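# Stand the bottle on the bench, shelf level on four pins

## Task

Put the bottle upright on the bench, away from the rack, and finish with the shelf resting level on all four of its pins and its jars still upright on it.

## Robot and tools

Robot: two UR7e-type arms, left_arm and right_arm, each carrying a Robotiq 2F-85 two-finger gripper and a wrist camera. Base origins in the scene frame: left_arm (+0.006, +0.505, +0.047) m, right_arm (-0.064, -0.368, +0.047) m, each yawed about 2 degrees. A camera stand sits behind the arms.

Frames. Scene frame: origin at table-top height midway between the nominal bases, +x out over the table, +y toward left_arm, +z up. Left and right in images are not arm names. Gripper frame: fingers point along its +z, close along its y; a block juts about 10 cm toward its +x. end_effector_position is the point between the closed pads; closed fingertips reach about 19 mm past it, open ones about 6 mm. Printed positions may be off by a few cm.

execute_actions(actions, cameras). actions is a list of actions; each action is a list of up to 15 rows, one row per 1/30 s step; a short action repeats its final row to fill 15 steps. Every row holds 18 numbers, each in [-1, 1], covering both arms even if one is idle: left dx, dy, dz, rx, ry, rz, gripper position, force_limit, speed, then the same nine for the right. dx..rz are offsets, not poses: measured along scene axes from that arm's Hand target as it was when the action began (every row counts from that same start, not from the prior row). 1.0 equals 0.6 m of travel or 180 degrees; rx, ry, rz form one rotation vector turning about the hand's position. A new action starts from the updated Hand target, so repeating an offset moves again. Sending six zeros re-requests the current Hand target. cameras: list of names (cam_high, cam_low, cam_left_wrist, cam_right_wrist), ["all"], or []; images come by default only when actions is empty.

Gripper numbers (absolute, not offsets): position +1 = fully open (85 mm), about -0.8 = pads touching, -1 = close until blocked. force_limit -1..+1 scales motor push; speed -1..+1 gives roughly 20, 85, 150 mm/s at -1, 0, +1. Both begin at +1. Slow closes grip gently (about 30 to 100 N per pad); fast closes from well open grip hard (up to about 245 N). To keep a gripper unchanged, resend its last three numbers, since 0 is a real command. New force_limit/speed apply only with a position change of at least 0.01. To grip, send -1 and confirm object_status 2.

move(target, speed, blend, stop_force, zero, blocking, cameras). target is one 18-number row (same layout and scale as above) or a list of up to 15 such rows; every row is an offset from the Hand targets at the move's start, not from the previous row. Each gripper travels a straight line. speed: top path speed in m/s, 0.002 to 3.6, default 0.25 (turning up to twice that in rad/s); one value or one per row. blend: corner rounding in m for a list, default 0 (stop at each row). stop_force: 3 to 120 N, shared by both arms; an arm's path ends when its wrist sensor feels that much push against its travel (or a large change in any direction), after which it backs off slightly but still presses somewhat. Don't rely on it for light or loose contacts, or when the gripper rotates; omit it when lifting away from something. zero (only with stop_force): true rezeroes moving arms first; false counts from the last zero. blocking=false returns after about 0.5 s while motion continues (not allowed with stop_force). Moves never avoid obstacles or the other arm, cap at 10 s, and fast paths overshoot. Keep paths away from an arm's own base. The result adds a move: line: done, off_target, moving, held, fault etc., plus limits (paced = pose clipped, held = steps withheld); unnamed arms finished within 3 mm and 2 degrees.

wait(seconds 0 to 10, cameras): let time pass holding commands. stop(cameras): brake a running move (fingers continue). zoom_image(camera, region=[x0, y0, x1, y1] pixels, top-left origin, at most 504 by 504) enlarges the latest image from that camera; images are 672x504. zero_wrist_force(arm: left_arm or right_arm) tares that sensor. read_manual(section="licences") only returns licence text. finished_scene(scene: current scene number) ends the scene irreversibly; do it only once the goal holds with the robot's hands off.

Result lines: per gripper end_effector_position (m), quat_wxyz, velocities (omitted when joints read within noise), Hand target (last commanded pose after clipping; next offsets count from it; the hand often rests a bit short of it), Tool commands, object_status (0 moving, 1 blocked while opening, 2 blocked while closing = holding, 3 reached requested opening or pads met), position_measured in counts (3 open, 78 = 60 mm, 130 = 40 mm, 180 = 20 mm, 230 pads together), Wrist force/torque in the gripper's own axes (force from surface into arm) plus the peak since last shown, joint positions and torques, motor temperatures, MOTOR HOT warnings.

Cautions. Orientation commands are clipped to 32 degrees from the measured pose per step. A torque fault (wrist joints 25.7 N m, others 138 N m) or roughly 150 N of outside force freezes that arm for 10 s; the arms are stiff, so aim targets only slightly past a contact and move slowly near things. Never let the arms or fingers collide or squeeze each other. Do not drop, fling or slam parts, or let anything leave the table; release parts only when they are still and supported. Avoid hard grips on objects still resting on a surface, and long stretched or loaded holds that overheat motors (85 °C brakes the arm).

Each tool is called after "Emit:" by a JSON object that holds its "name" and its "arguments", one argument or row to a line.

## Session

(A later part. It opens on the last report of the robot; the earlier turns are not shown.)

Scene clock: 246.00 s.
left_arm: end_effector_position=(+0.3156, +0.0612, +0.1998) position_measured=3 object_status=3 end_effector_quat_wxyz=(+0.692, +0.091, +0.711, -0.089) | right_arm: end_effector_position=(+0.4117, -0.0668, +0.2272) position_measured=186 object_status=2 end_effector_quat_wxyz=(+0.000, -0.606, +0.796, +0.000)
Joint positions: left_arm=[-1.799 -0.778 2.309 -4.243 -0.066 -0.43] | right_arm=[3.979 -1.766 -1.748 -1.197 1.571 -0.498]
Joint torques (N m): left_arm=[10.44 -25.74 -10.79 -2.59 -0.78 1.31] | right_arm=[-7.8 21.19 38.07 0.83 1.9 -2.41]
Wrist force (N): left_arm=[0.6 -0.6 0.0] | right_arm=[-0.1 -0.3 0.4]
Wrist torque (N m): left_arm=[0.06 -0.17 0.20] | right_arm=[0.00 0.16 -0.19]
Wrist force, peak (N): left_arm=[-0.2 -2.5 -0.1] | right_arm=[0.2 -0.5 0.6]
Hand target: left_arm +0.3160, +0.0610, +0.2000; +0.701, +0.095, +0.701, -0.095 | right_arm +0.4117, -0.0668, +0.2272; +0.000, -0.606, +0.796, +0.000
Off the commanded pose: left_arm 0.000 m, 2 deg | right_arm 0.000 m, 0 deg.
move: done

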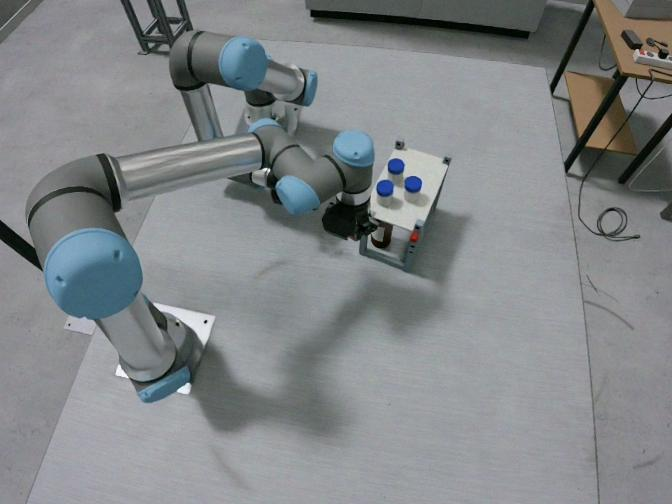

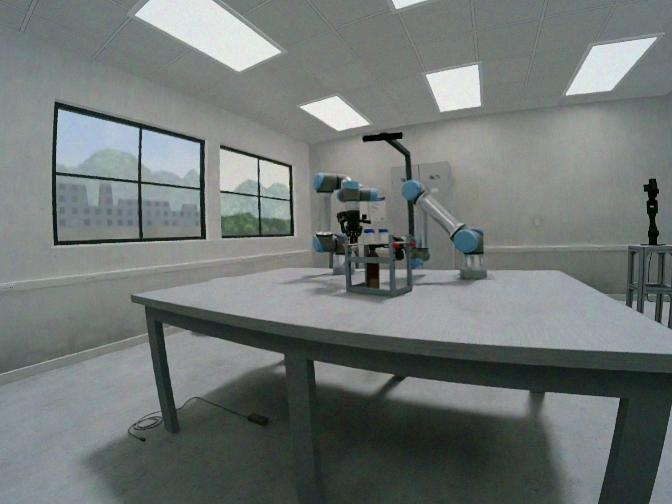

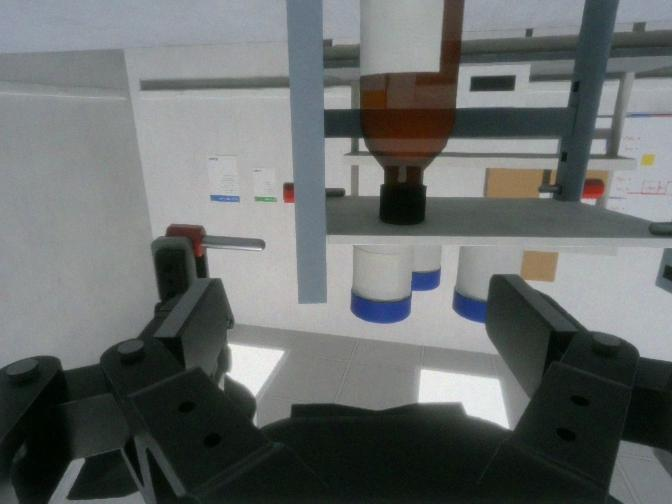

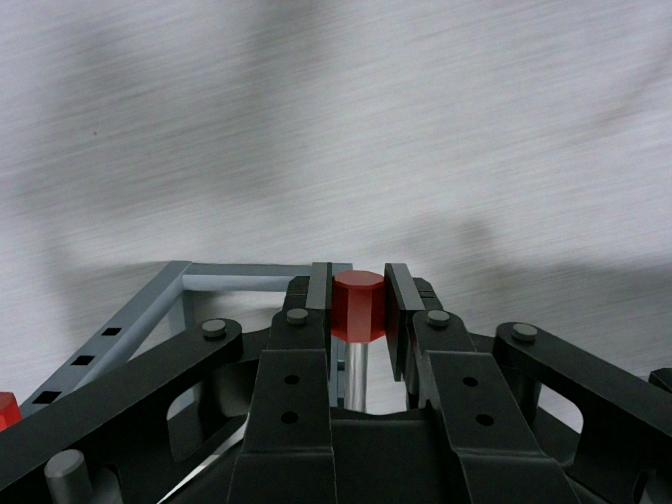

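Emit:
{"name": "move", "arguments": {
  "target": [0,0,0,0,0,0,1,1,1,0,0,-0.005,-0.0204,0.0056,0,-1,-0.5,-1],
  "speed": 0.1,
  "cameras": ["cam_left_wrist","cam_right_wrist"]
}}

Emit:
{"name": "zoom_image", "arguments": {
  "camera": "cam_left_wrist",
  "region": [170, 190, 340, 320]
}}

Emit:
{"name": "zoom_image", "arguments": {
  "camera": "cam_left_wrist",
  "region": [540, 170, 672, 310]
}}

Scene clock: 288.50 s.
left_arm: end_effector_position=(+0.3156, +0.0612, +0.1998) position_measured=3 object_status=3 end_effector_quat_wxyz=(+0.692, +0.091, +0.711, -0.089) | right_arm: end_effector_position=(+0.4117, -0.0669, +0.2242) position_measured=186 object_status=2 end_effector_quat_wxyz=(-0.026, -0.605, +0.795, -0.020)
Joint positions: left_arm=[-1.799 -0.778 2.309 -4.243 -0.066 -0.43] | right_arm=[3.994 -1.793 -1.708 -1.269 1.54 -0.482]
Joint torques (N m): left_arm=[10.18 -26 -10.68 -2.37 -0.7 1.46] | right_arm=[6.79 23.06 36.95 0.73 -1.91 2.13]
Wrist force (N): left_arm=[0.9 -0.9 -0.2] | right_arm=[-0.1 0.1 0.7]
Wrist torque (N m): left_arm=[0.02 -0.19 0.20] | right_arm=[0.07 0.14 -0.28]
Wrist force, peak (N): left_arm=[1.0 -1.0 0.3] | right_arm=[-0.4 0.0 0.7]
Hand target: left_arm +0.3156, +0.0612, +0.1998; +0.692, +0.091, +0.711, -0.089 (not the last commanded pose) | right_arm +0.4117, -0.0668, +0.2242; -0.026, -0.605, +0.795, -0.020
Off the commanded pose: left_arm 0.000 m, 2 deg | right_arm 0.000 m, 0 deg.
move: done
Images, in order (width x height): cam_left_wrist 672x504, cam_right_wrist 672x504.

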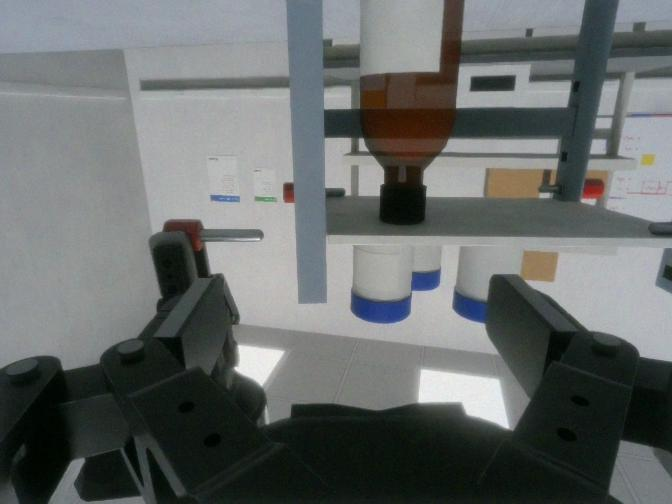

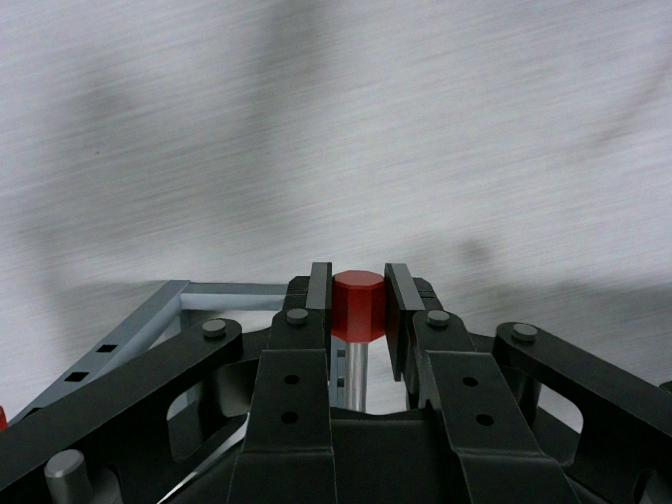

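Scaled by 2.965 from the camera's 672x504 image, which has a finer 960x720 frame.

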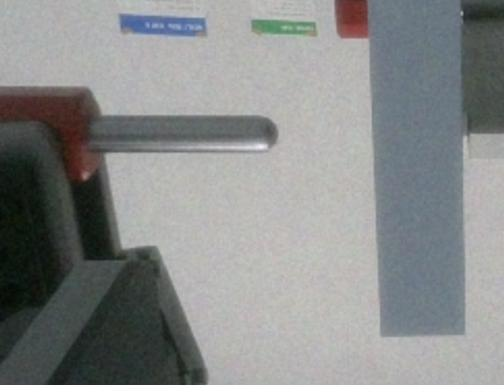

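Scaled by 3.600 from the camera's 672x504 image, which has a finer 960x720 frame.

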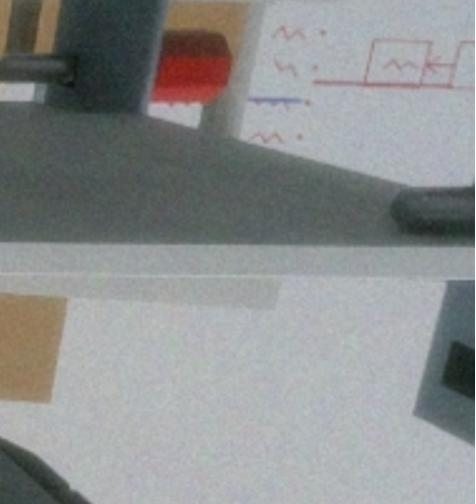

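Emit:
{"name": "zoom_image", "arguments": {
  "camera": "cam_right_wrist",
  "region": [280, 260, 420, 420]
}}

Scaled by 3.150 from the camera's 672x504 image, which has a finer 960x720 frame.

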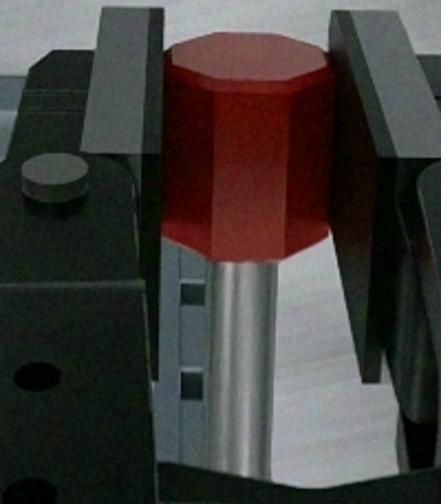

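Emit:
{"name": "zoom_image", "arguments": {
  "camera": "cam_right_wrist",
  "region": [325, 330, 375, 420]
}}

Scaled by 5.600 from the camera's 672x504 image, which has a finer 960x720 frame.

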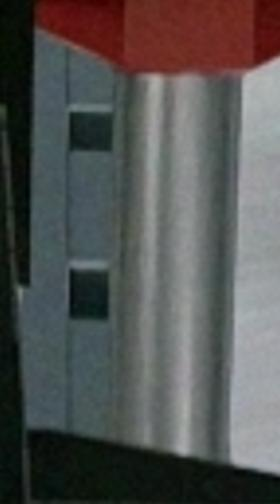

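Emit:
{"name": "zoom_image", "arguments": {
  "camera": "cam_right_wrist",
  "region": [140, 265, 320, 365]
}}

Scaled by 2.800 from the camera's 672x504 image, which has a finer 960x720 frame.

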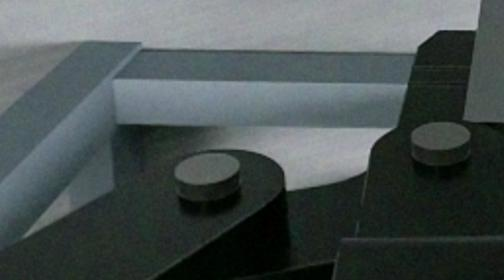

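Emit:
{"name": "move", "arguments": {
  "target": [0,0,0,0,0,0,1,1,1,0.0022,-0.0006,0.001,-0.0043,0.0012,-0.0047,-1,-0.5,-1],
  "speed": 0.1,
  "cameras": ["cam_left_wrist","cam_right_wrist"]
}}

Emit:
{"name": "zoom_image", "arguments": {
  "camera": "cam_right_wrist",
  "region": [325, 330, 375, 420]
}}

Emit:
{"name": "zoom_image", "arguments": {
  "camera": "cam_right_wrist",
  "region": [140, 265, 320, 365]
}}

Emit:
{"name": "zoom_image", "arguments": {
  "camera": "cam_left_wrist",
  "region": [170, 190, 340, 320]
}}

Scene clock: 330.10 s.
left_arm: end_effector_position=(+0.3156, +0.0612, +0.1998) position_measured=3 object_status=3 end_effector_quat_wxyz=(+0.692, +0.091, +0.711, -0.089) | right_arm: end_effector_position=(+0.4130, -0.0672, +0.2248) position_measured=186 object_status=2 end_effector_quat_wxyz=(-0.032, -0.599, +0.799, -0.024)
Joint positions: left_arm=[-1.799 -0.778 2.309 -4.243 -0.066 -0.43] | right_arm=[3.994 -1.801 -1.694 -1.288 1.535 -0.467]
Joint torques (N m): left_arm=[10.82 -26.13 -10.61 -2.35 -0.74 1.47] | right_arm=[6.7 23.96 38.53 1.17 -2.16 2.17]
Wrist force (N): left_arm=[0.8 -0.6 -0.2] | right_arm=[-0.2 -0.3 0.4]
Wrist torque (N m): left_arm=[0.06 -0.18 0.20] | right_arm=[0.02 0.15 -0.27]
Wrist force, peak (N): left_arm=[1.1 -0.7 -0.1] | right_arm=[0.1 -0.4 0.7]
Hand target: left_arm +0.3156, +0.0612, +0.1998; +0.692, +0.091, +0.711, -0.089 | right_arm +0.4130, -0.0672, +0.2248; -0.032, -0.599, +0.799, -0.024
Off the commanded pose: left_arm 0.000 m, 0 deg | right_arm 0.000 m, 0 deg.
move: done
Images, in order (width x height): cam_left_wrist 672x504, cam_right_wrist 672x504.

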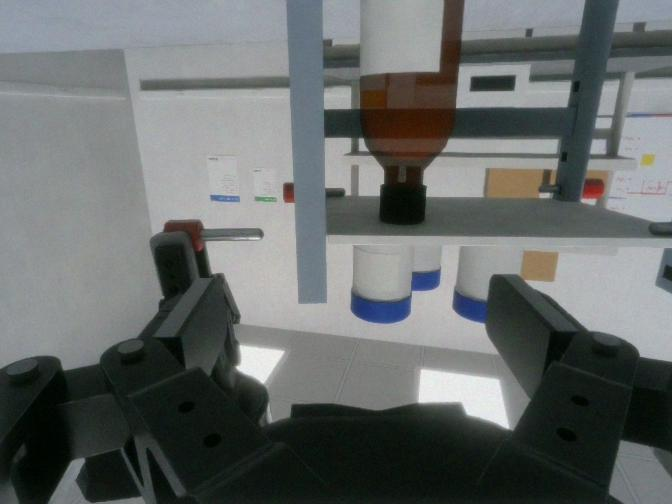

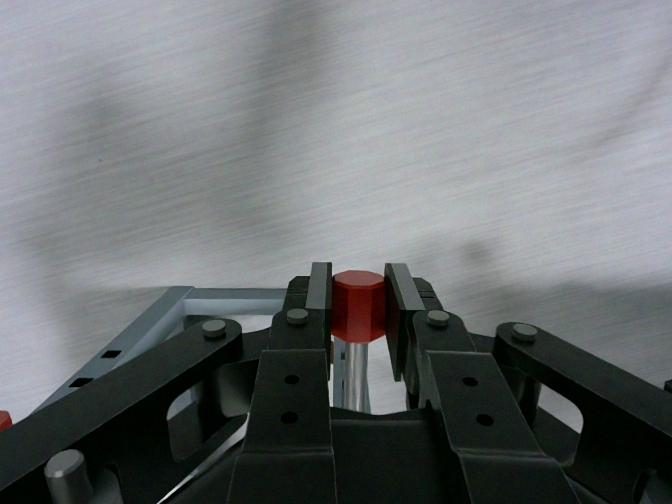

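Scaled by 5.600 from the camera's 672x504 image, which has a finer 960x720 frame.

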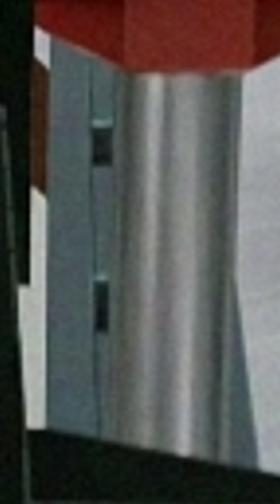

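Scaled by 2.800 from the camera's 672x504 image, which has a finer 960x720 frame.

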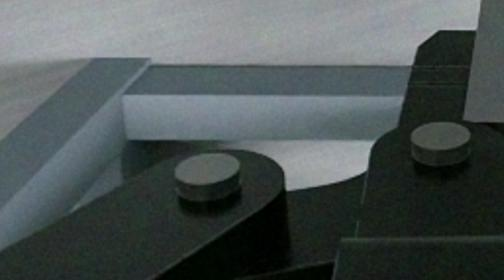

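Scaled by 2.965 from the camera's 672x504 image, which has a finer 960x720 frame.

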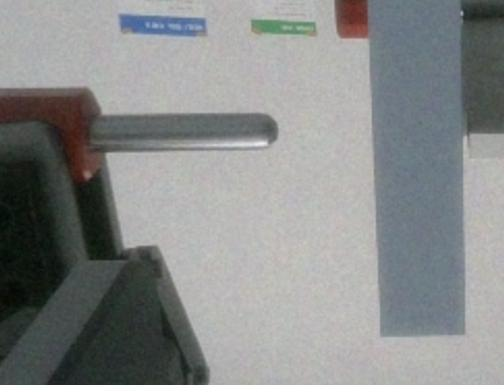

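Emit:
{"name": "move", "arguments": {
  "target": [0,0,0,0,0,0,1,1,1,0.0068,0.0241,0,0,0,0,-1,-0.5,-1],
  "speed": 0.04,
  "stop_force": 8,
  "cameras": ["cam_left_wrist","cam_right_wrist"]
}}

Emit:
{"name": "zoom_image", "arguments": {
  "camera": "cam_right_wrist",
  "region": [325, 330, 375, 420]
}}

Emit:
{"name": "zoom_image", "arguments": {
  "camera": "cam_left_wrist",
  "region": [200, 190, 370, 320]
}}

Scene clock: 344.77 s.
left_arm: end_effector_position=(+0.3156, +0.0612, +0.1998) position_measured=3 object_status=3 end_effector_quat_wxyz=(+0.692, +0.091, +0.711, -0.089) | right_arm: end_effector_position=(+0.4171, -0.0527, +0.2248) position_measured=186 object_status=2 end_effector_quat_wxyz=(-0.032, -0.599, +0.799, -0.024)
Joint positions: left_arm=[-1.799 -0.778 2.309 -4.243 -0.066 -0.43] | right_arm=[4.006 -1.827 -1.661 -1.296 1.536 -0.455]
Joint torques (N m): left_arm=[11.09 -26.11 -11.02 -2.37 -0.6 1.48] | right_arm=[7.38 24.42 38.53 0.66 1.86 2.11]
Wrist force (N): left_arm=[0.8 -0.8 0.0] | right_arm=[-0.2 -0.2 0.6]
Wrist torque (N m): left_arm=[0.04 -0.17 0.21] | right_arm=[0.05 0.16 -0.28]
Wrist force, peak (N): left_arm=[1.3 -0.6 0.1] | right_arm=[-0.1 -0.5 0.9]
Hand target: left_arm +0.3156, +0.0612, +0.1998; +0.692, +0.091, +0.711, -0.089 | right_arm +0.4171, -0.0527, +0.2248; -0.032, -0.599, +0.799, -0.024
Off the commanded pose: left_arm 0.000 m, 0 deg | right_arm 0.000 m, 0 deg.
move: done
Images, in order (width x height): cam_left_wrist 672x504, cam_right_wrist 672x504.

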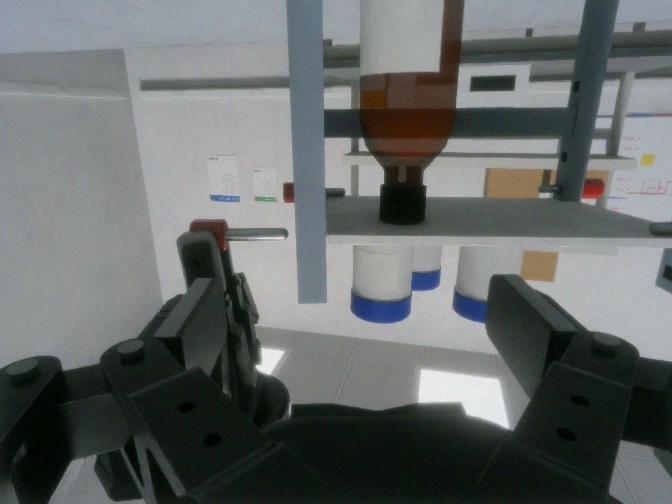

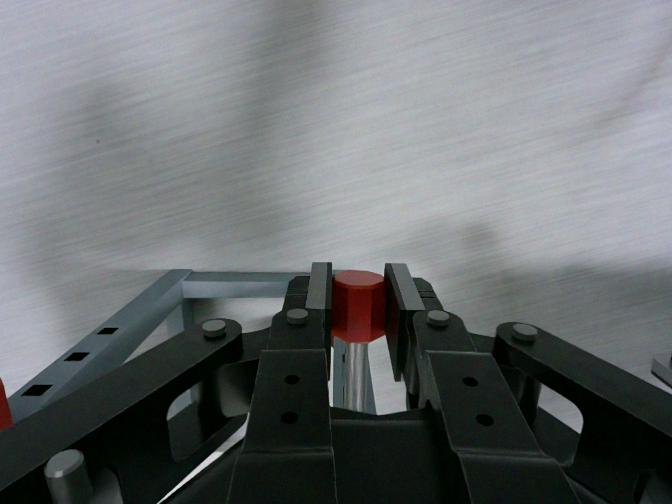

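Scaled by 5.600 from the camera's 672x504 image, which has a finer 960x720 frame.

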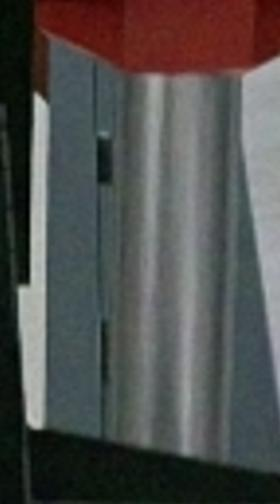

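Scaled by 2.965 from the camera's 672x504 image, which has a finer 960x720 frame.

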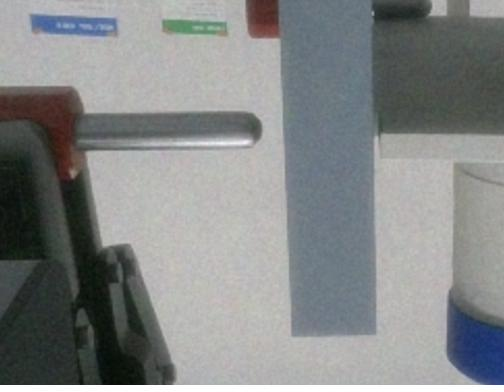

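Emit:
{"name": "move", "arguments": {
  "target": [0,0,0,0,0,0,1,1,1,0.0086,0.0305,0.0005,0,0,0,-1,-0.5,-1],
  "speed": 0.01,
  "stop_force": 6,
  "cameras": ["cam_left_wrist","cam_right_wrist"]
}}

Emit:
{"name": "zoom_image", "arguments": {
  "camera": "cam_left_wrist",
  "region": [200, 190, 370, 320]
}}

Scene clock: 358.27 s.
left_arm: end_effector_position=(+0.3156, +0.0612, +0.1998) position_measured=3 object_status=3 end_effector_quat_wxyz=(+0.692, +0.091, +0.711, -0.089) | right_arm: end_effector_position=(+0.4223, -0.0344, +0.2251) position_measured=186 object_status=2 end_effector_quat_wxyz=(-0.032, -0.599, +0.799, -0.024)
Joint positions: left_arm=[-1.799 -0.778 2.309 -4.243 -0.066 -0.43] | right_arm=[4.02 -1.86 -1.616 -1.308 1.537 -0.441]
Joint torques (N m): left_arm=[10.56 -26.26 -10.47 -2.39 -0.54 1.61] | right_arm=[6.21 25.63 41.13 1.67 0.79 2.22]
Wrist force (N): left_arm=[0.6 -0.7 -0.2] | right_arm=[2.7 4.8 0.0]
Wrist torque (N m): left_arm=[0.04 -0.17 0.21] | right_arm=[0.00 0.08 -0.51]
Wrist force, peak (N): left_arm=[1.2 -0.7 0.0] | right_arm=[2.7 5.0 1.7]
Hand target: left_arm +0.3156, +0.0612, +0.1998; +0.692, +0.091, +0.711, -0.089 | right_arm +0.4223, -0.0344, +0.2251; -0.032, -0.599, +0.799, -0.024
Off the commanded pose: left_arm 0.000 m, 0 deg | right_arm 0.000 m, 0 deg.
move: done
Images, in order (width x height): cam_left_wrist 672x504, cam_right_wrist 672x504.

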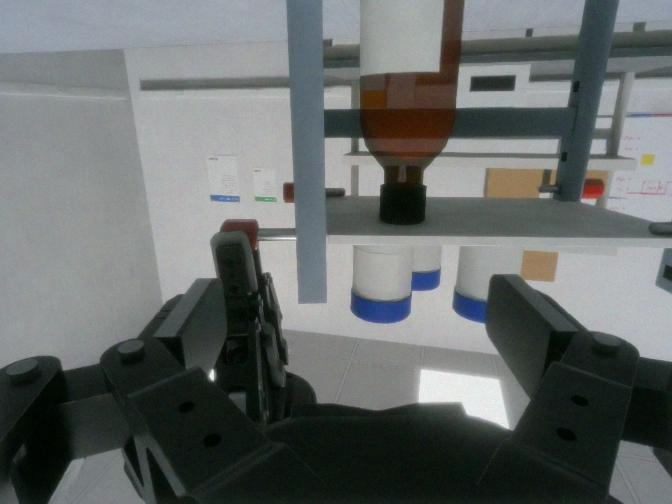

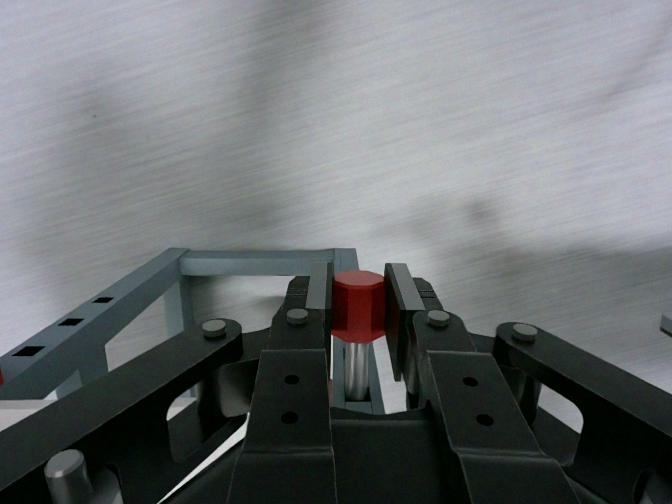

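Scaled by 2.965 from the camera's 672x504 image, which has a finer 960x720 frame.

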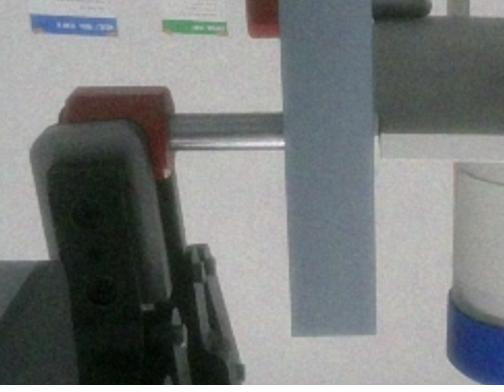

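Emit:
{"name": "move", "arguments": {
  "target": [
    [0.0286,0.1036,-0.0063,0,0,0,-1,-0.5,1,-0.0005,0.0001,0,0,0,0,-1,-0.5,-1],
    [0.2038,0.0553,-0.0063,0,0,0,-1,-0.5,1,-0.0005,0.0001,0,0,0,0,-1,-0.5,-1]
  ],
  "speed": [0.12,0.1],
  "blend": [0,0],
  "cameras": ["all"]
}}

Emit:
{"name": "zoom_image", "arguments": {
  "camera": "cam_left_wrist",
  "region": [100, 150, 600, 420]
}}

Scene clock: 381.80 s.
left_arm: end_effector_position=(+0.4379, +0.0944, +0.1961) position_measured=234 object_status=3 end_effector_quat_wxyz=(+0.692, +0.091, +0.711, -0.089) | right_arm: end_effector_position=(+0.4220, -0.0344, +0.2251) position_measured=186 object_status=2 end_effector_quat_wxyz=(-0.032, -0.599, +0.799, -0.024)
Joint positions: left_arm=[-1.464 -0.73 2.188 -4.528 -0.396 -0.067] | right_arm=[4.021 -1.86 -1.617 -1.308 1.537 -0.44]
Joint torques (N m): left_arm=[10.88 -28.93 -10.24 0.45 -1.42 1.54] | right_arm=[6.81 45.3 10.86 4.49 1.08 2.1]
Wrist force (N): left_arm=[0.5 -0.9 0.2] | right_arm=[0.0 0.5 1.0]
Wrist torque (N m): left_arm=[-0.02 -0.13 0.21] | right_arm=[0.08 0.10 -0.29]
Wrist force, peak (N): left_arm=[0.4 -1.8 0.0] | right_arm=[2.6 5.1 1.7]
Hand target: left_arm +0.4379, +0.0944, +0.1961; +0.692, +0.091, +0.711, -0.089 | right_arm +0.4220, -0.0344, +0.2251; -0.032, -0.599, +0.799, -0.024
Off the commanded pose: left_arm 0.000 m, 0 deg | right_arm 0.000 m, 0 deg.
move: done

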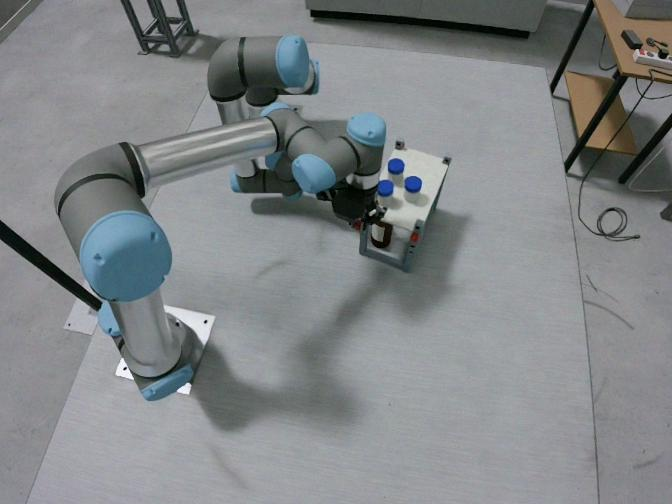

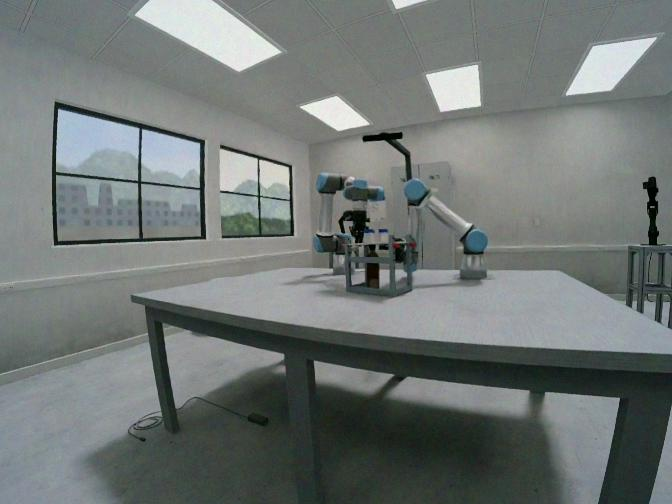

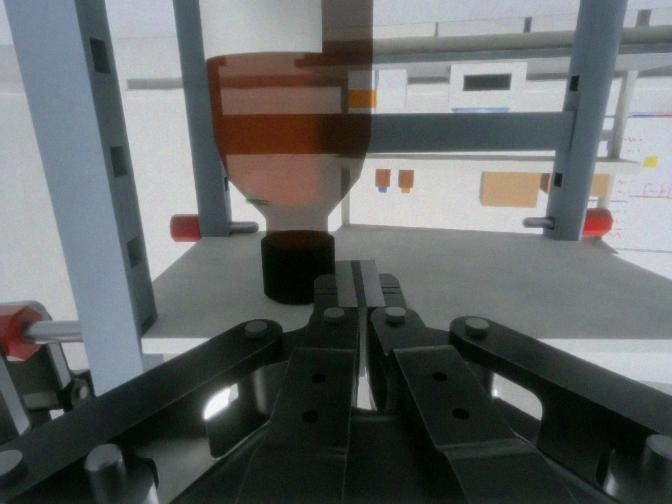

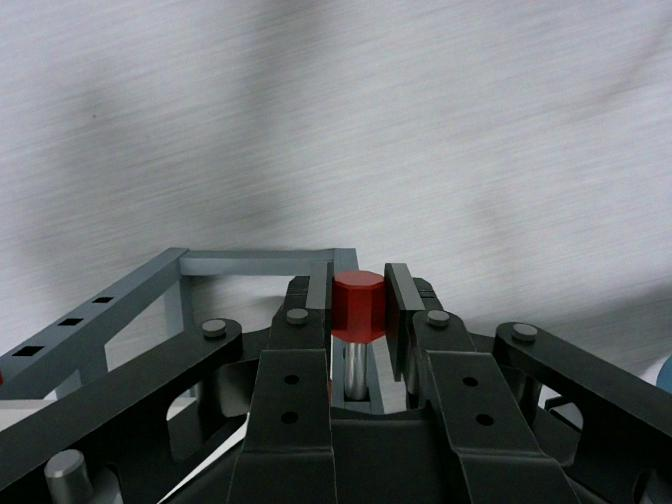

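Scaled by 1.008 from the camera's 672x504 image, which has a finer 960x720 frame.

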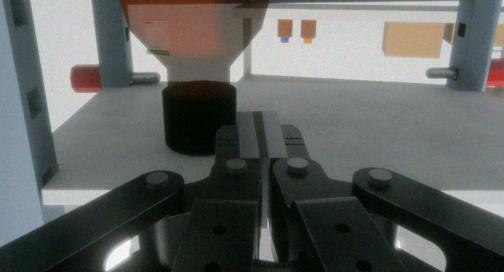

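Emit:
{"name": "move", "arguments": {
  "target": [
    [0.0112,-0.0031,0,0,0,0,-1,-0.5,1,0,0,0,0,0,0,-1,-0.5,-1],
    [0.0112,-0.0031,0.01,0,0,0,-1,-0.5,1,0,0,0,0,0,0,-1,-0.5,-1]
  ],
  "speed": [0.05,0.02],
  "cameras": ["cam_left_wrist"]
}}

Emit:
{"name": "move", "arguments": {
  "target": [0,0,0.0117,0,0,0,-1,-0.5,1,0,0,0,0,0,0,-1,-0.5,-1],
  "speed": 0.01,
  "stop_force": 6,
  "cameras": ["cam_left_wrist"]
}}

Scene clock: 393.13 s.
left_arm: end_effector_position=(+0.4446, +0.0925, +0.2020) position_measured=234 object_status=3 end_effector_quat_wxyz=(+0.692, +0.091, +0.711, -0.089) | right_arm: end_effector_position=(+0.4220, -0.0344, +0.2251) position_measured=186 object_status=2 end_effector_quat_wxyz=(-0.032, -0.599, +0.799, -0.024)
Joint positions: left_arm=[-1.447 -0.745 2.178 -4.506 -0.413 -0.063] | right_arm=[4.021 -1.86 -1.617 -1.308 1.537 -0.44]
Joint torques (N m): left_arm=[10.48 -49.38 2.06 0.11 -1.39 -1.23] | right_arm=[6.41 44.3 11.07 4.35 1.04 2.01]
Wrist force (N): left_arm=[1.5 -0.9 0.1] | right_arm=[-0.3 0.5 0.9]
Wrist torque (N m): left_arm=[0.00 -0.17 0.21] | right_arm=[0.07 0.14 -0.30]
Wrist force, peak (N): left_arm=[1.5 -0.9 0.1] | right_arm=[-0.4 0.3 1.4]
Hand target: left_arm +0.4446, +0.0925, +0.2021; +0.692, +0.091, +0.711, -0.089 | right_arm +0.4220, -0.0344, +0.2251; -0.032, -0.599, +0.799, -0.024
Off the commanded pose: left_arm 0.000 m, 0 deg | right_arm 0.000 m, 0 deg.
move: done
Images, in order (width x height): cam_left_wrist 672x504.

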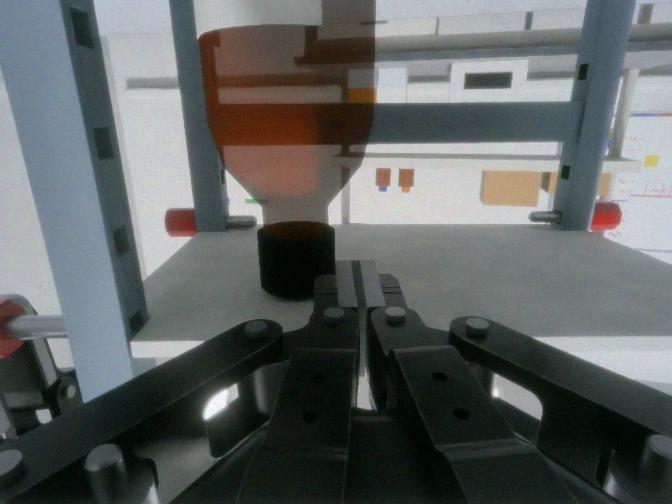

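Scene clock: 394.63 s.
left_arm: end_effector_position=(+0.4446, +0.0925, +0.2091) position_measured=234 object_status=3 end_effector_quat_wxyz=(+0.692, +0.091, +0.711, -0.089) | right_arm: end_effector_position=(+0.4220, -0.0344, +0.2251) position_measured=186 object_status=2 end_effector_quat_wxyz=(-0.032, -0.599, +0.799, -0.024)
Joint positions: left_arm=[-1.447 -0.765 2.183 -4.491 -0.413 -0.064] | right_arm=[4.021 -1.86 -1.617 -1.308 1.537 -0.44]
Joint torques (N m): left_arm=[9.76 -48.92 1.58 0.15 -0.34 -1.43] | right_arm=[6.1 45.69 11.79 4.23 1.09 1.9]
Wrist force (N): left_arm=[3.6 -0.7 0.6] | right_arm=[-0.2 0.4 1.1]
Wrist torque (N m): left_arm=[0.00 -0.09 0.23] | right_arm=[0.06 0.14 -0.30]
Wrist force, peak (N): left_arm=[4.1 -0.8 0.6] | right_arm=[-0.2 0.4 1.1]
Hand target: left_arm +0.4446, +0.0925, +0.2091; +0.692, +0.091, +0.711, -0.089 | right_arm +0.4220, -0.0344, +0.2251; -0.032, -0.599, +0.799, -0.024
Off the commanded pose: left_arm 0.000 m, 0 deg | right_arm 0.000 m, 0 deg.
move: done
Images, in order (width x height): cam_left_wrist 672x504.

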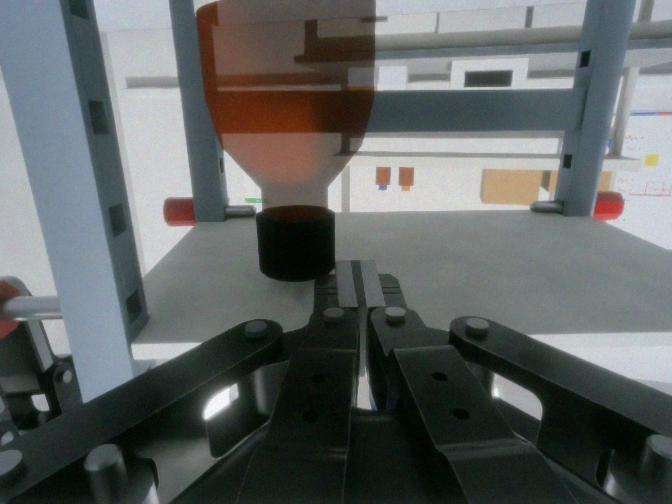

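Emit:
{"name": "zoom_image", "arguments": {
  "camera": "cam_left_wrist",
  "region": [40, 180, 240, 400]
}}

Emit:
{"name": "zoom_image", "arguments": {
  "camera": "cam_left_wrist",
  "region": [230, 190, 430, 310]
}}

Scaled by 2.291 from the camera's 672x504 image, which has a finer 960x720 frame.

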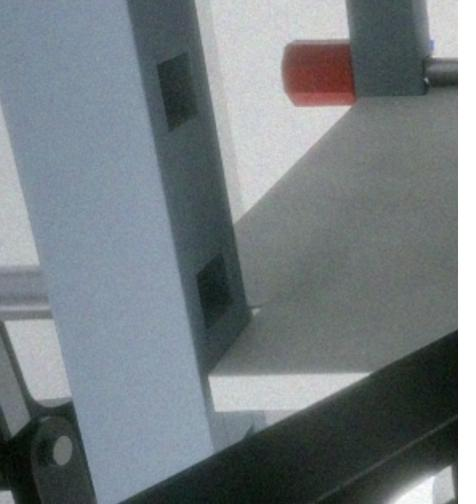

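Scaled by 2.520 from the camera's 672x504 image, which has a finer 960x720 frame.

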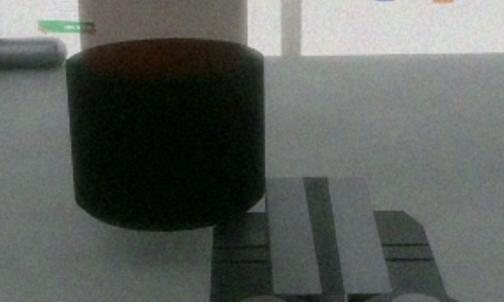

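Emit:
{"name": "move", "arguments": {
  "target": [0,0,0,0,0,0,-1,-0.5,1,0.0109,0.0385,0,0,0,0,-1,-0.5,-1],
  "speed": 0.012,
  "stop_force": 8,
  "cameras": ["cam_left_wrist"]
}}

Emit:
{"name": "zoom_image", "arguments": {
  "camera": "cam_left_wrist",
  "region": [0, 180, 240, 400]
}}

Scene clock: 409.50 s.
left_arm: end_effector_position=(+0.4446, +0.0925, +0.2091) position_measured=234 object_status=3 end_effector_quat_wxyz=(+0.692, +0.091, +0.711, -0.089) | right_arm: end_effector_position=(+0.4285, -0.0114, +0.2251) position_measured=186 object_status=2 end_effector_quat_wxyz=(-0.032, -0.599, +0.799, -0.024)
Joint positions: left_arm=[-1.447 -0.765 2.183 -4.491 -0.413 -0.064] | right_arm=[4.038 -1.903 -1.558 -1.324 1.538 -0.423]
Joint torques (N m): left_arm=[5.16 -49.03 1.26 0.09 1.4 -1.51] | right_arm=[5.83 38.4 24.22 4.48 2.11 1]
Wrist force (N): left_arm=[3.9 -0.5 0.6] | right_arm=[9.6 -0.5 -1.2]
Wrist torque (N m): left_arm=[0.03 -0.11 0.23] | right_arm=[0.01 -0.03 -0.31]
Wrist force, peak (N): left_arm=[4.2 -0.6 0.7] | right_arm=[10.3 -0.5 -2.3]
Hand target: left_arm +0.4446, +0.0925, +0.2091; +0.692, +0.091, +0.711, -0.089 | right_arm +0.4284, -0.0115, +0.2251; -0.032, -0.599, +0.799, -0.024
Off the commanded pose: left_arm 0.000 m, 0 deg | right_arm 0.000 m, 0 deg.
move: contact (right_arm)
Images, in order (width x height): cam_left_wrist 672x504.

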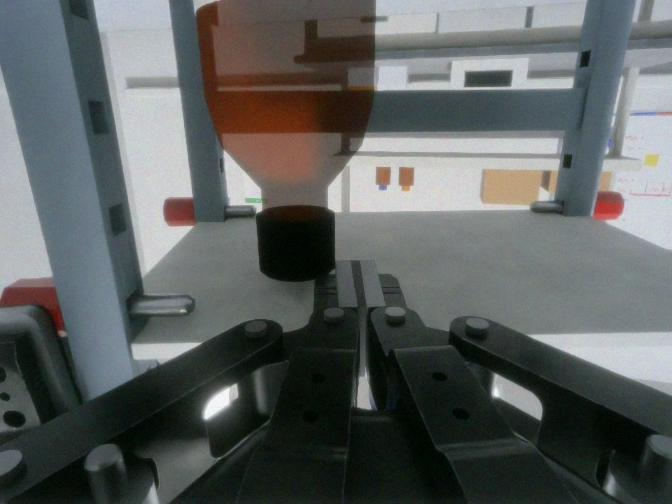

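Scaled by 2.100 from the camera's 672x504 image, which has a finer 960x720 frame.

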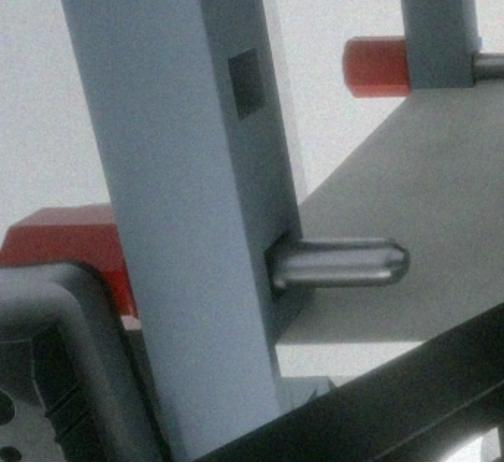

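Emit:
{"name": "move", "arguments": {
  "target": [
    [0,0,0,0,0,0,-1,-0.5,1,-0.0003,-0.001,0,0,0,0,-0.2,-0.5,-1],
    [0,0,-0.0173,0,0,0,-1,-0.5,1,-0.0227,-0.0802,0,0,0,0,-0.2,-0.5,-1]
  ],
  "speed": [0.05,0.03],
  "blend": [0,0],
  "cameras": ["all"]
}}

Emit:
{"name": "zoom_image", "arguments": {
  "camera": "cam_left_wrist",
  "region": [40, 160, 440, 380]
}}

Scene clock: 432.50 s.
left_arm: end_effector_position=(+0.4446, +0.0925, +0.1987) position_measured=234 object_status=3 end_effector_quat_wxyz=(+0.692, +0.091, +0.711, -0.089) | right_arm: end_effector_position=(+0.4148, -0.0595, +0.2251) position_measured=154 object_status=3 end_effector_quat_wxyz=(-0.032, -0.599, +0.799, -0.024)
Joint positions: left_arm=[-1.447 -0.736 2.175 -4.513 -0.413 -0.064] | right_arm=[4.001 -1.814 -1.677 -1.293 1.535 -0.46]
Joint torques (N m): left_arm=[-1.3 -29.61 -12.61 -2.16 1.49 -0.28] | right_arm=[-7.93 43.39 9.3 4.18 -2.21 -2.34]
Wrist force (N): left_arm=[0.4 -0.8 0.3] | right_arm=[0.1 -0.2 -0.1]
Wrist torque (N m): left_arm=[0.01 -0.12 0.23] | right_arm=[0.03 0.11 -0.15]
Wrist force, peak (N): left_arm=[4.0 -0.8 0.5] | right_arm=[10.0 -0.6 -2.6]
Hand target: left_arm +0.4446, +0.0925, +0.1987; +0.692, +0.091, +0.711, -0.089 | right_arm +0.4148, -0.0596, +0.2251; -0.032, -0.599, +0.799, -0.024
Off the commanded pose: left_arm 0.000 m, 0 deg | right_arm 0.000 m, 0 deg.
move: done

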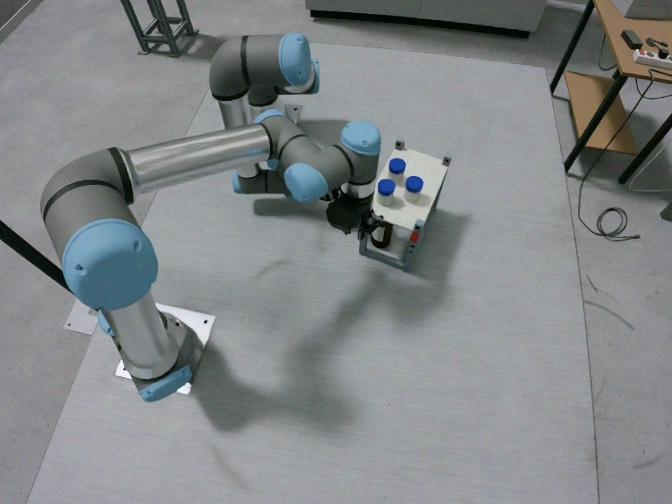

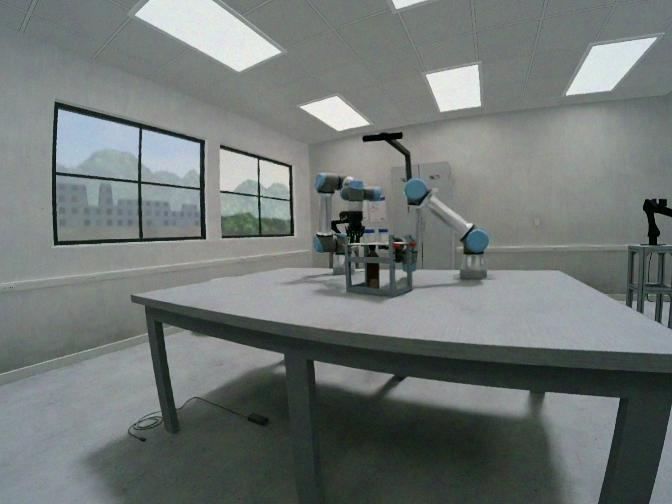

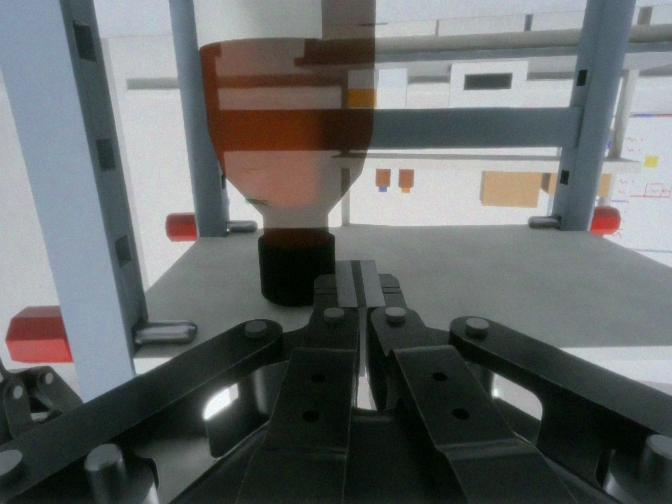

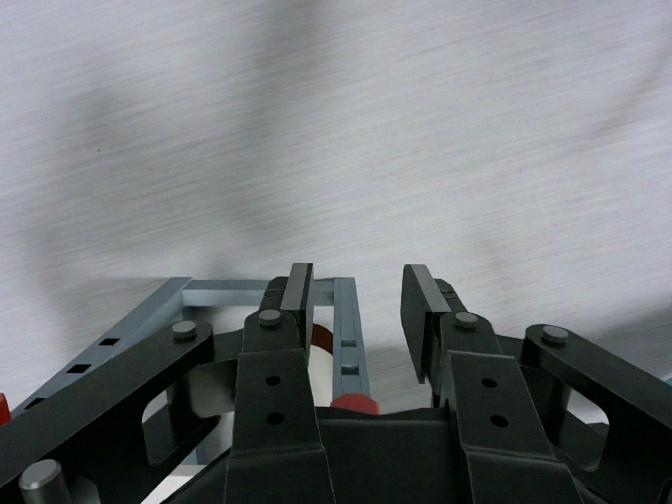

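Scaled by 1.260 from the camera's 672x504 image, which has a finer 960x720 frame.

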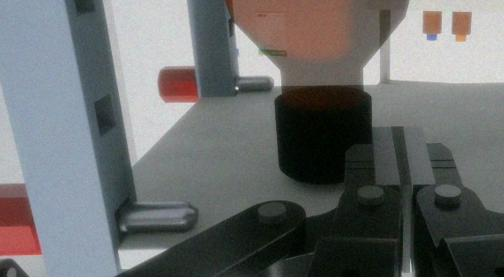

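Emit:
{"name": "move", "arguments": {
  "target": [
    [-0.1125,0.031,0,0,0,0,-1,-0.5,1,-0.058,-0.4,0.208,0,0,0,-0.2,-0.5,-1],
    [-0.122,-0.0032,-0.0145,0,0,0,0,-0.5,1,-0.058,-0.4,0.208,0,0,0,-0.2,-0.5,-1]
  ],
  "speed": [0.2,0.1],
  "blend": [0,0],
  "cameras": ["all"]
}}

Emit:
{"name": "zoom_image", "arguments": {
  "camera": "cam_left_wrist",
  "region": [160, 100, 500, 340]
}}

Scene clock: 454.80 s.
left_arm: end_effector_position=(+0.3714, +0.0906, +0.1900) position_measured=129 object_status=0 end_effector_quat_wxyz=(+0.692, +0.091, +0.711, -0.089) | right_arm: end_effector_position=(+0.3800, -0.2996, +0.3499) position_measured=154 object_status=3 end_effector_quat_wxyz=(-0.032, -0.599, +0.799, -0.024)
Joint positions: left_arm=[-1.652 -0.72 2.263 -4.552 -0.209 -0.13] | right_arm=[3.665 -1.447 -1.746 -1.575 1.514 -0.796]
Joint torques (N m): left_arm=[-12.33 -26.94 -10.26 0.66 2.44 -1.49] | right_arm=[-8.37 28.28 40.33 0.69 1.84 -2.06]
Wrist force (N): left_arm=[0.8 -1.1 0.1] | right_arm=[0.1 -0.1 0.3]
Wrist torque (N m): left_arm=[-0.04 -0.17 0.28] | right_arm=[0.13 0.09 -0.12]
Wrist force, peak (N): left_arm=[0.6 -2.0 -0.3] | right_arm=[2.1 -0.3 -0.5]
Hand target: left_arm +0.3714, +0.0906, +0.1900; +0.692, +0.091, +0.711, -0.089 | right_arm +0.3800, -0.2996, +0.3499; -0.032, -0.599, +0.799, -0.024
Off the commanded pose: left_arm 0.000 m, 0 deg | right_arm 0.000 m, 0 deg.
move: done

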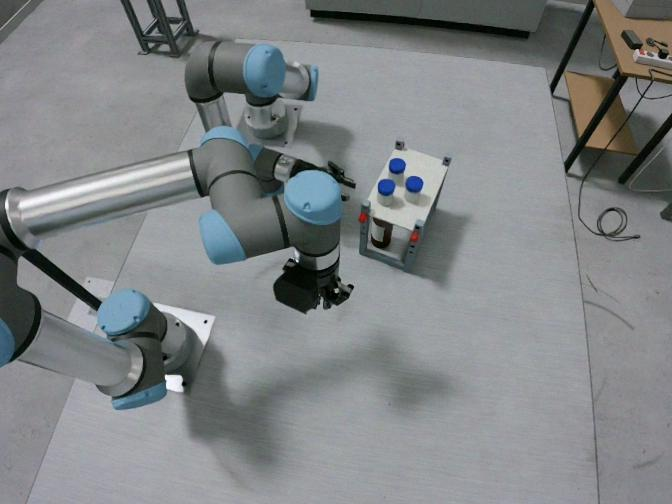

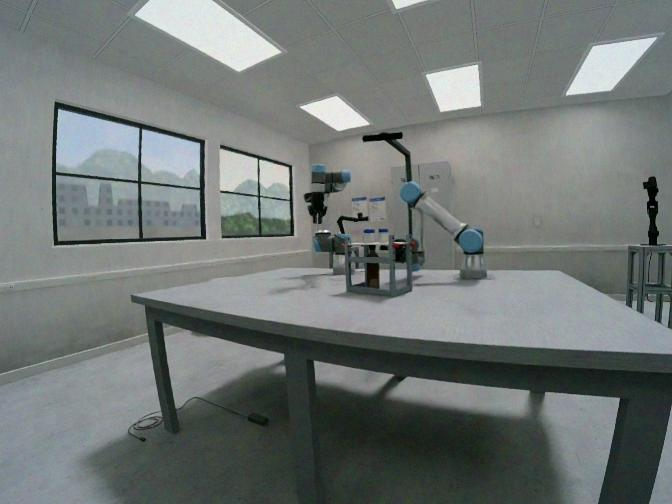

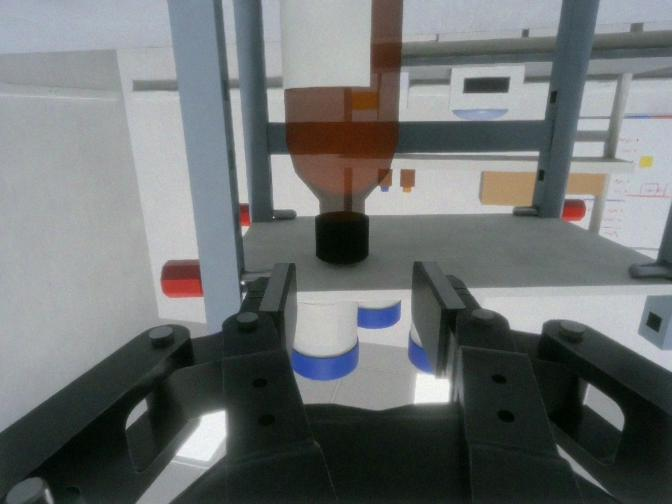

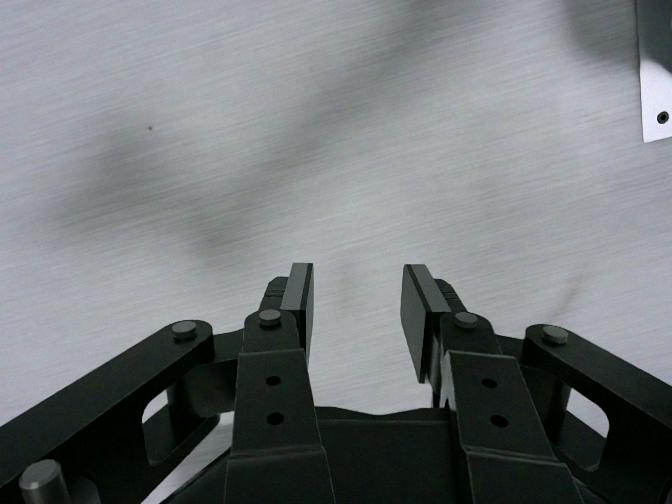

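Scaled by 1.482 from the camera's 672x504 image, which has a finer 960x720 frame.

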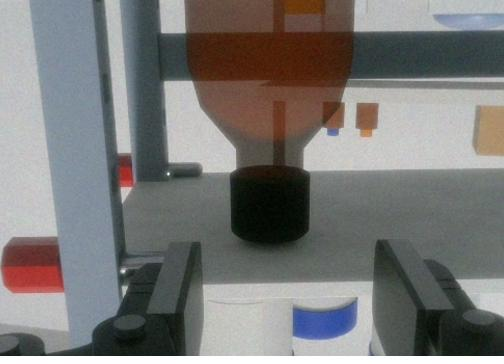

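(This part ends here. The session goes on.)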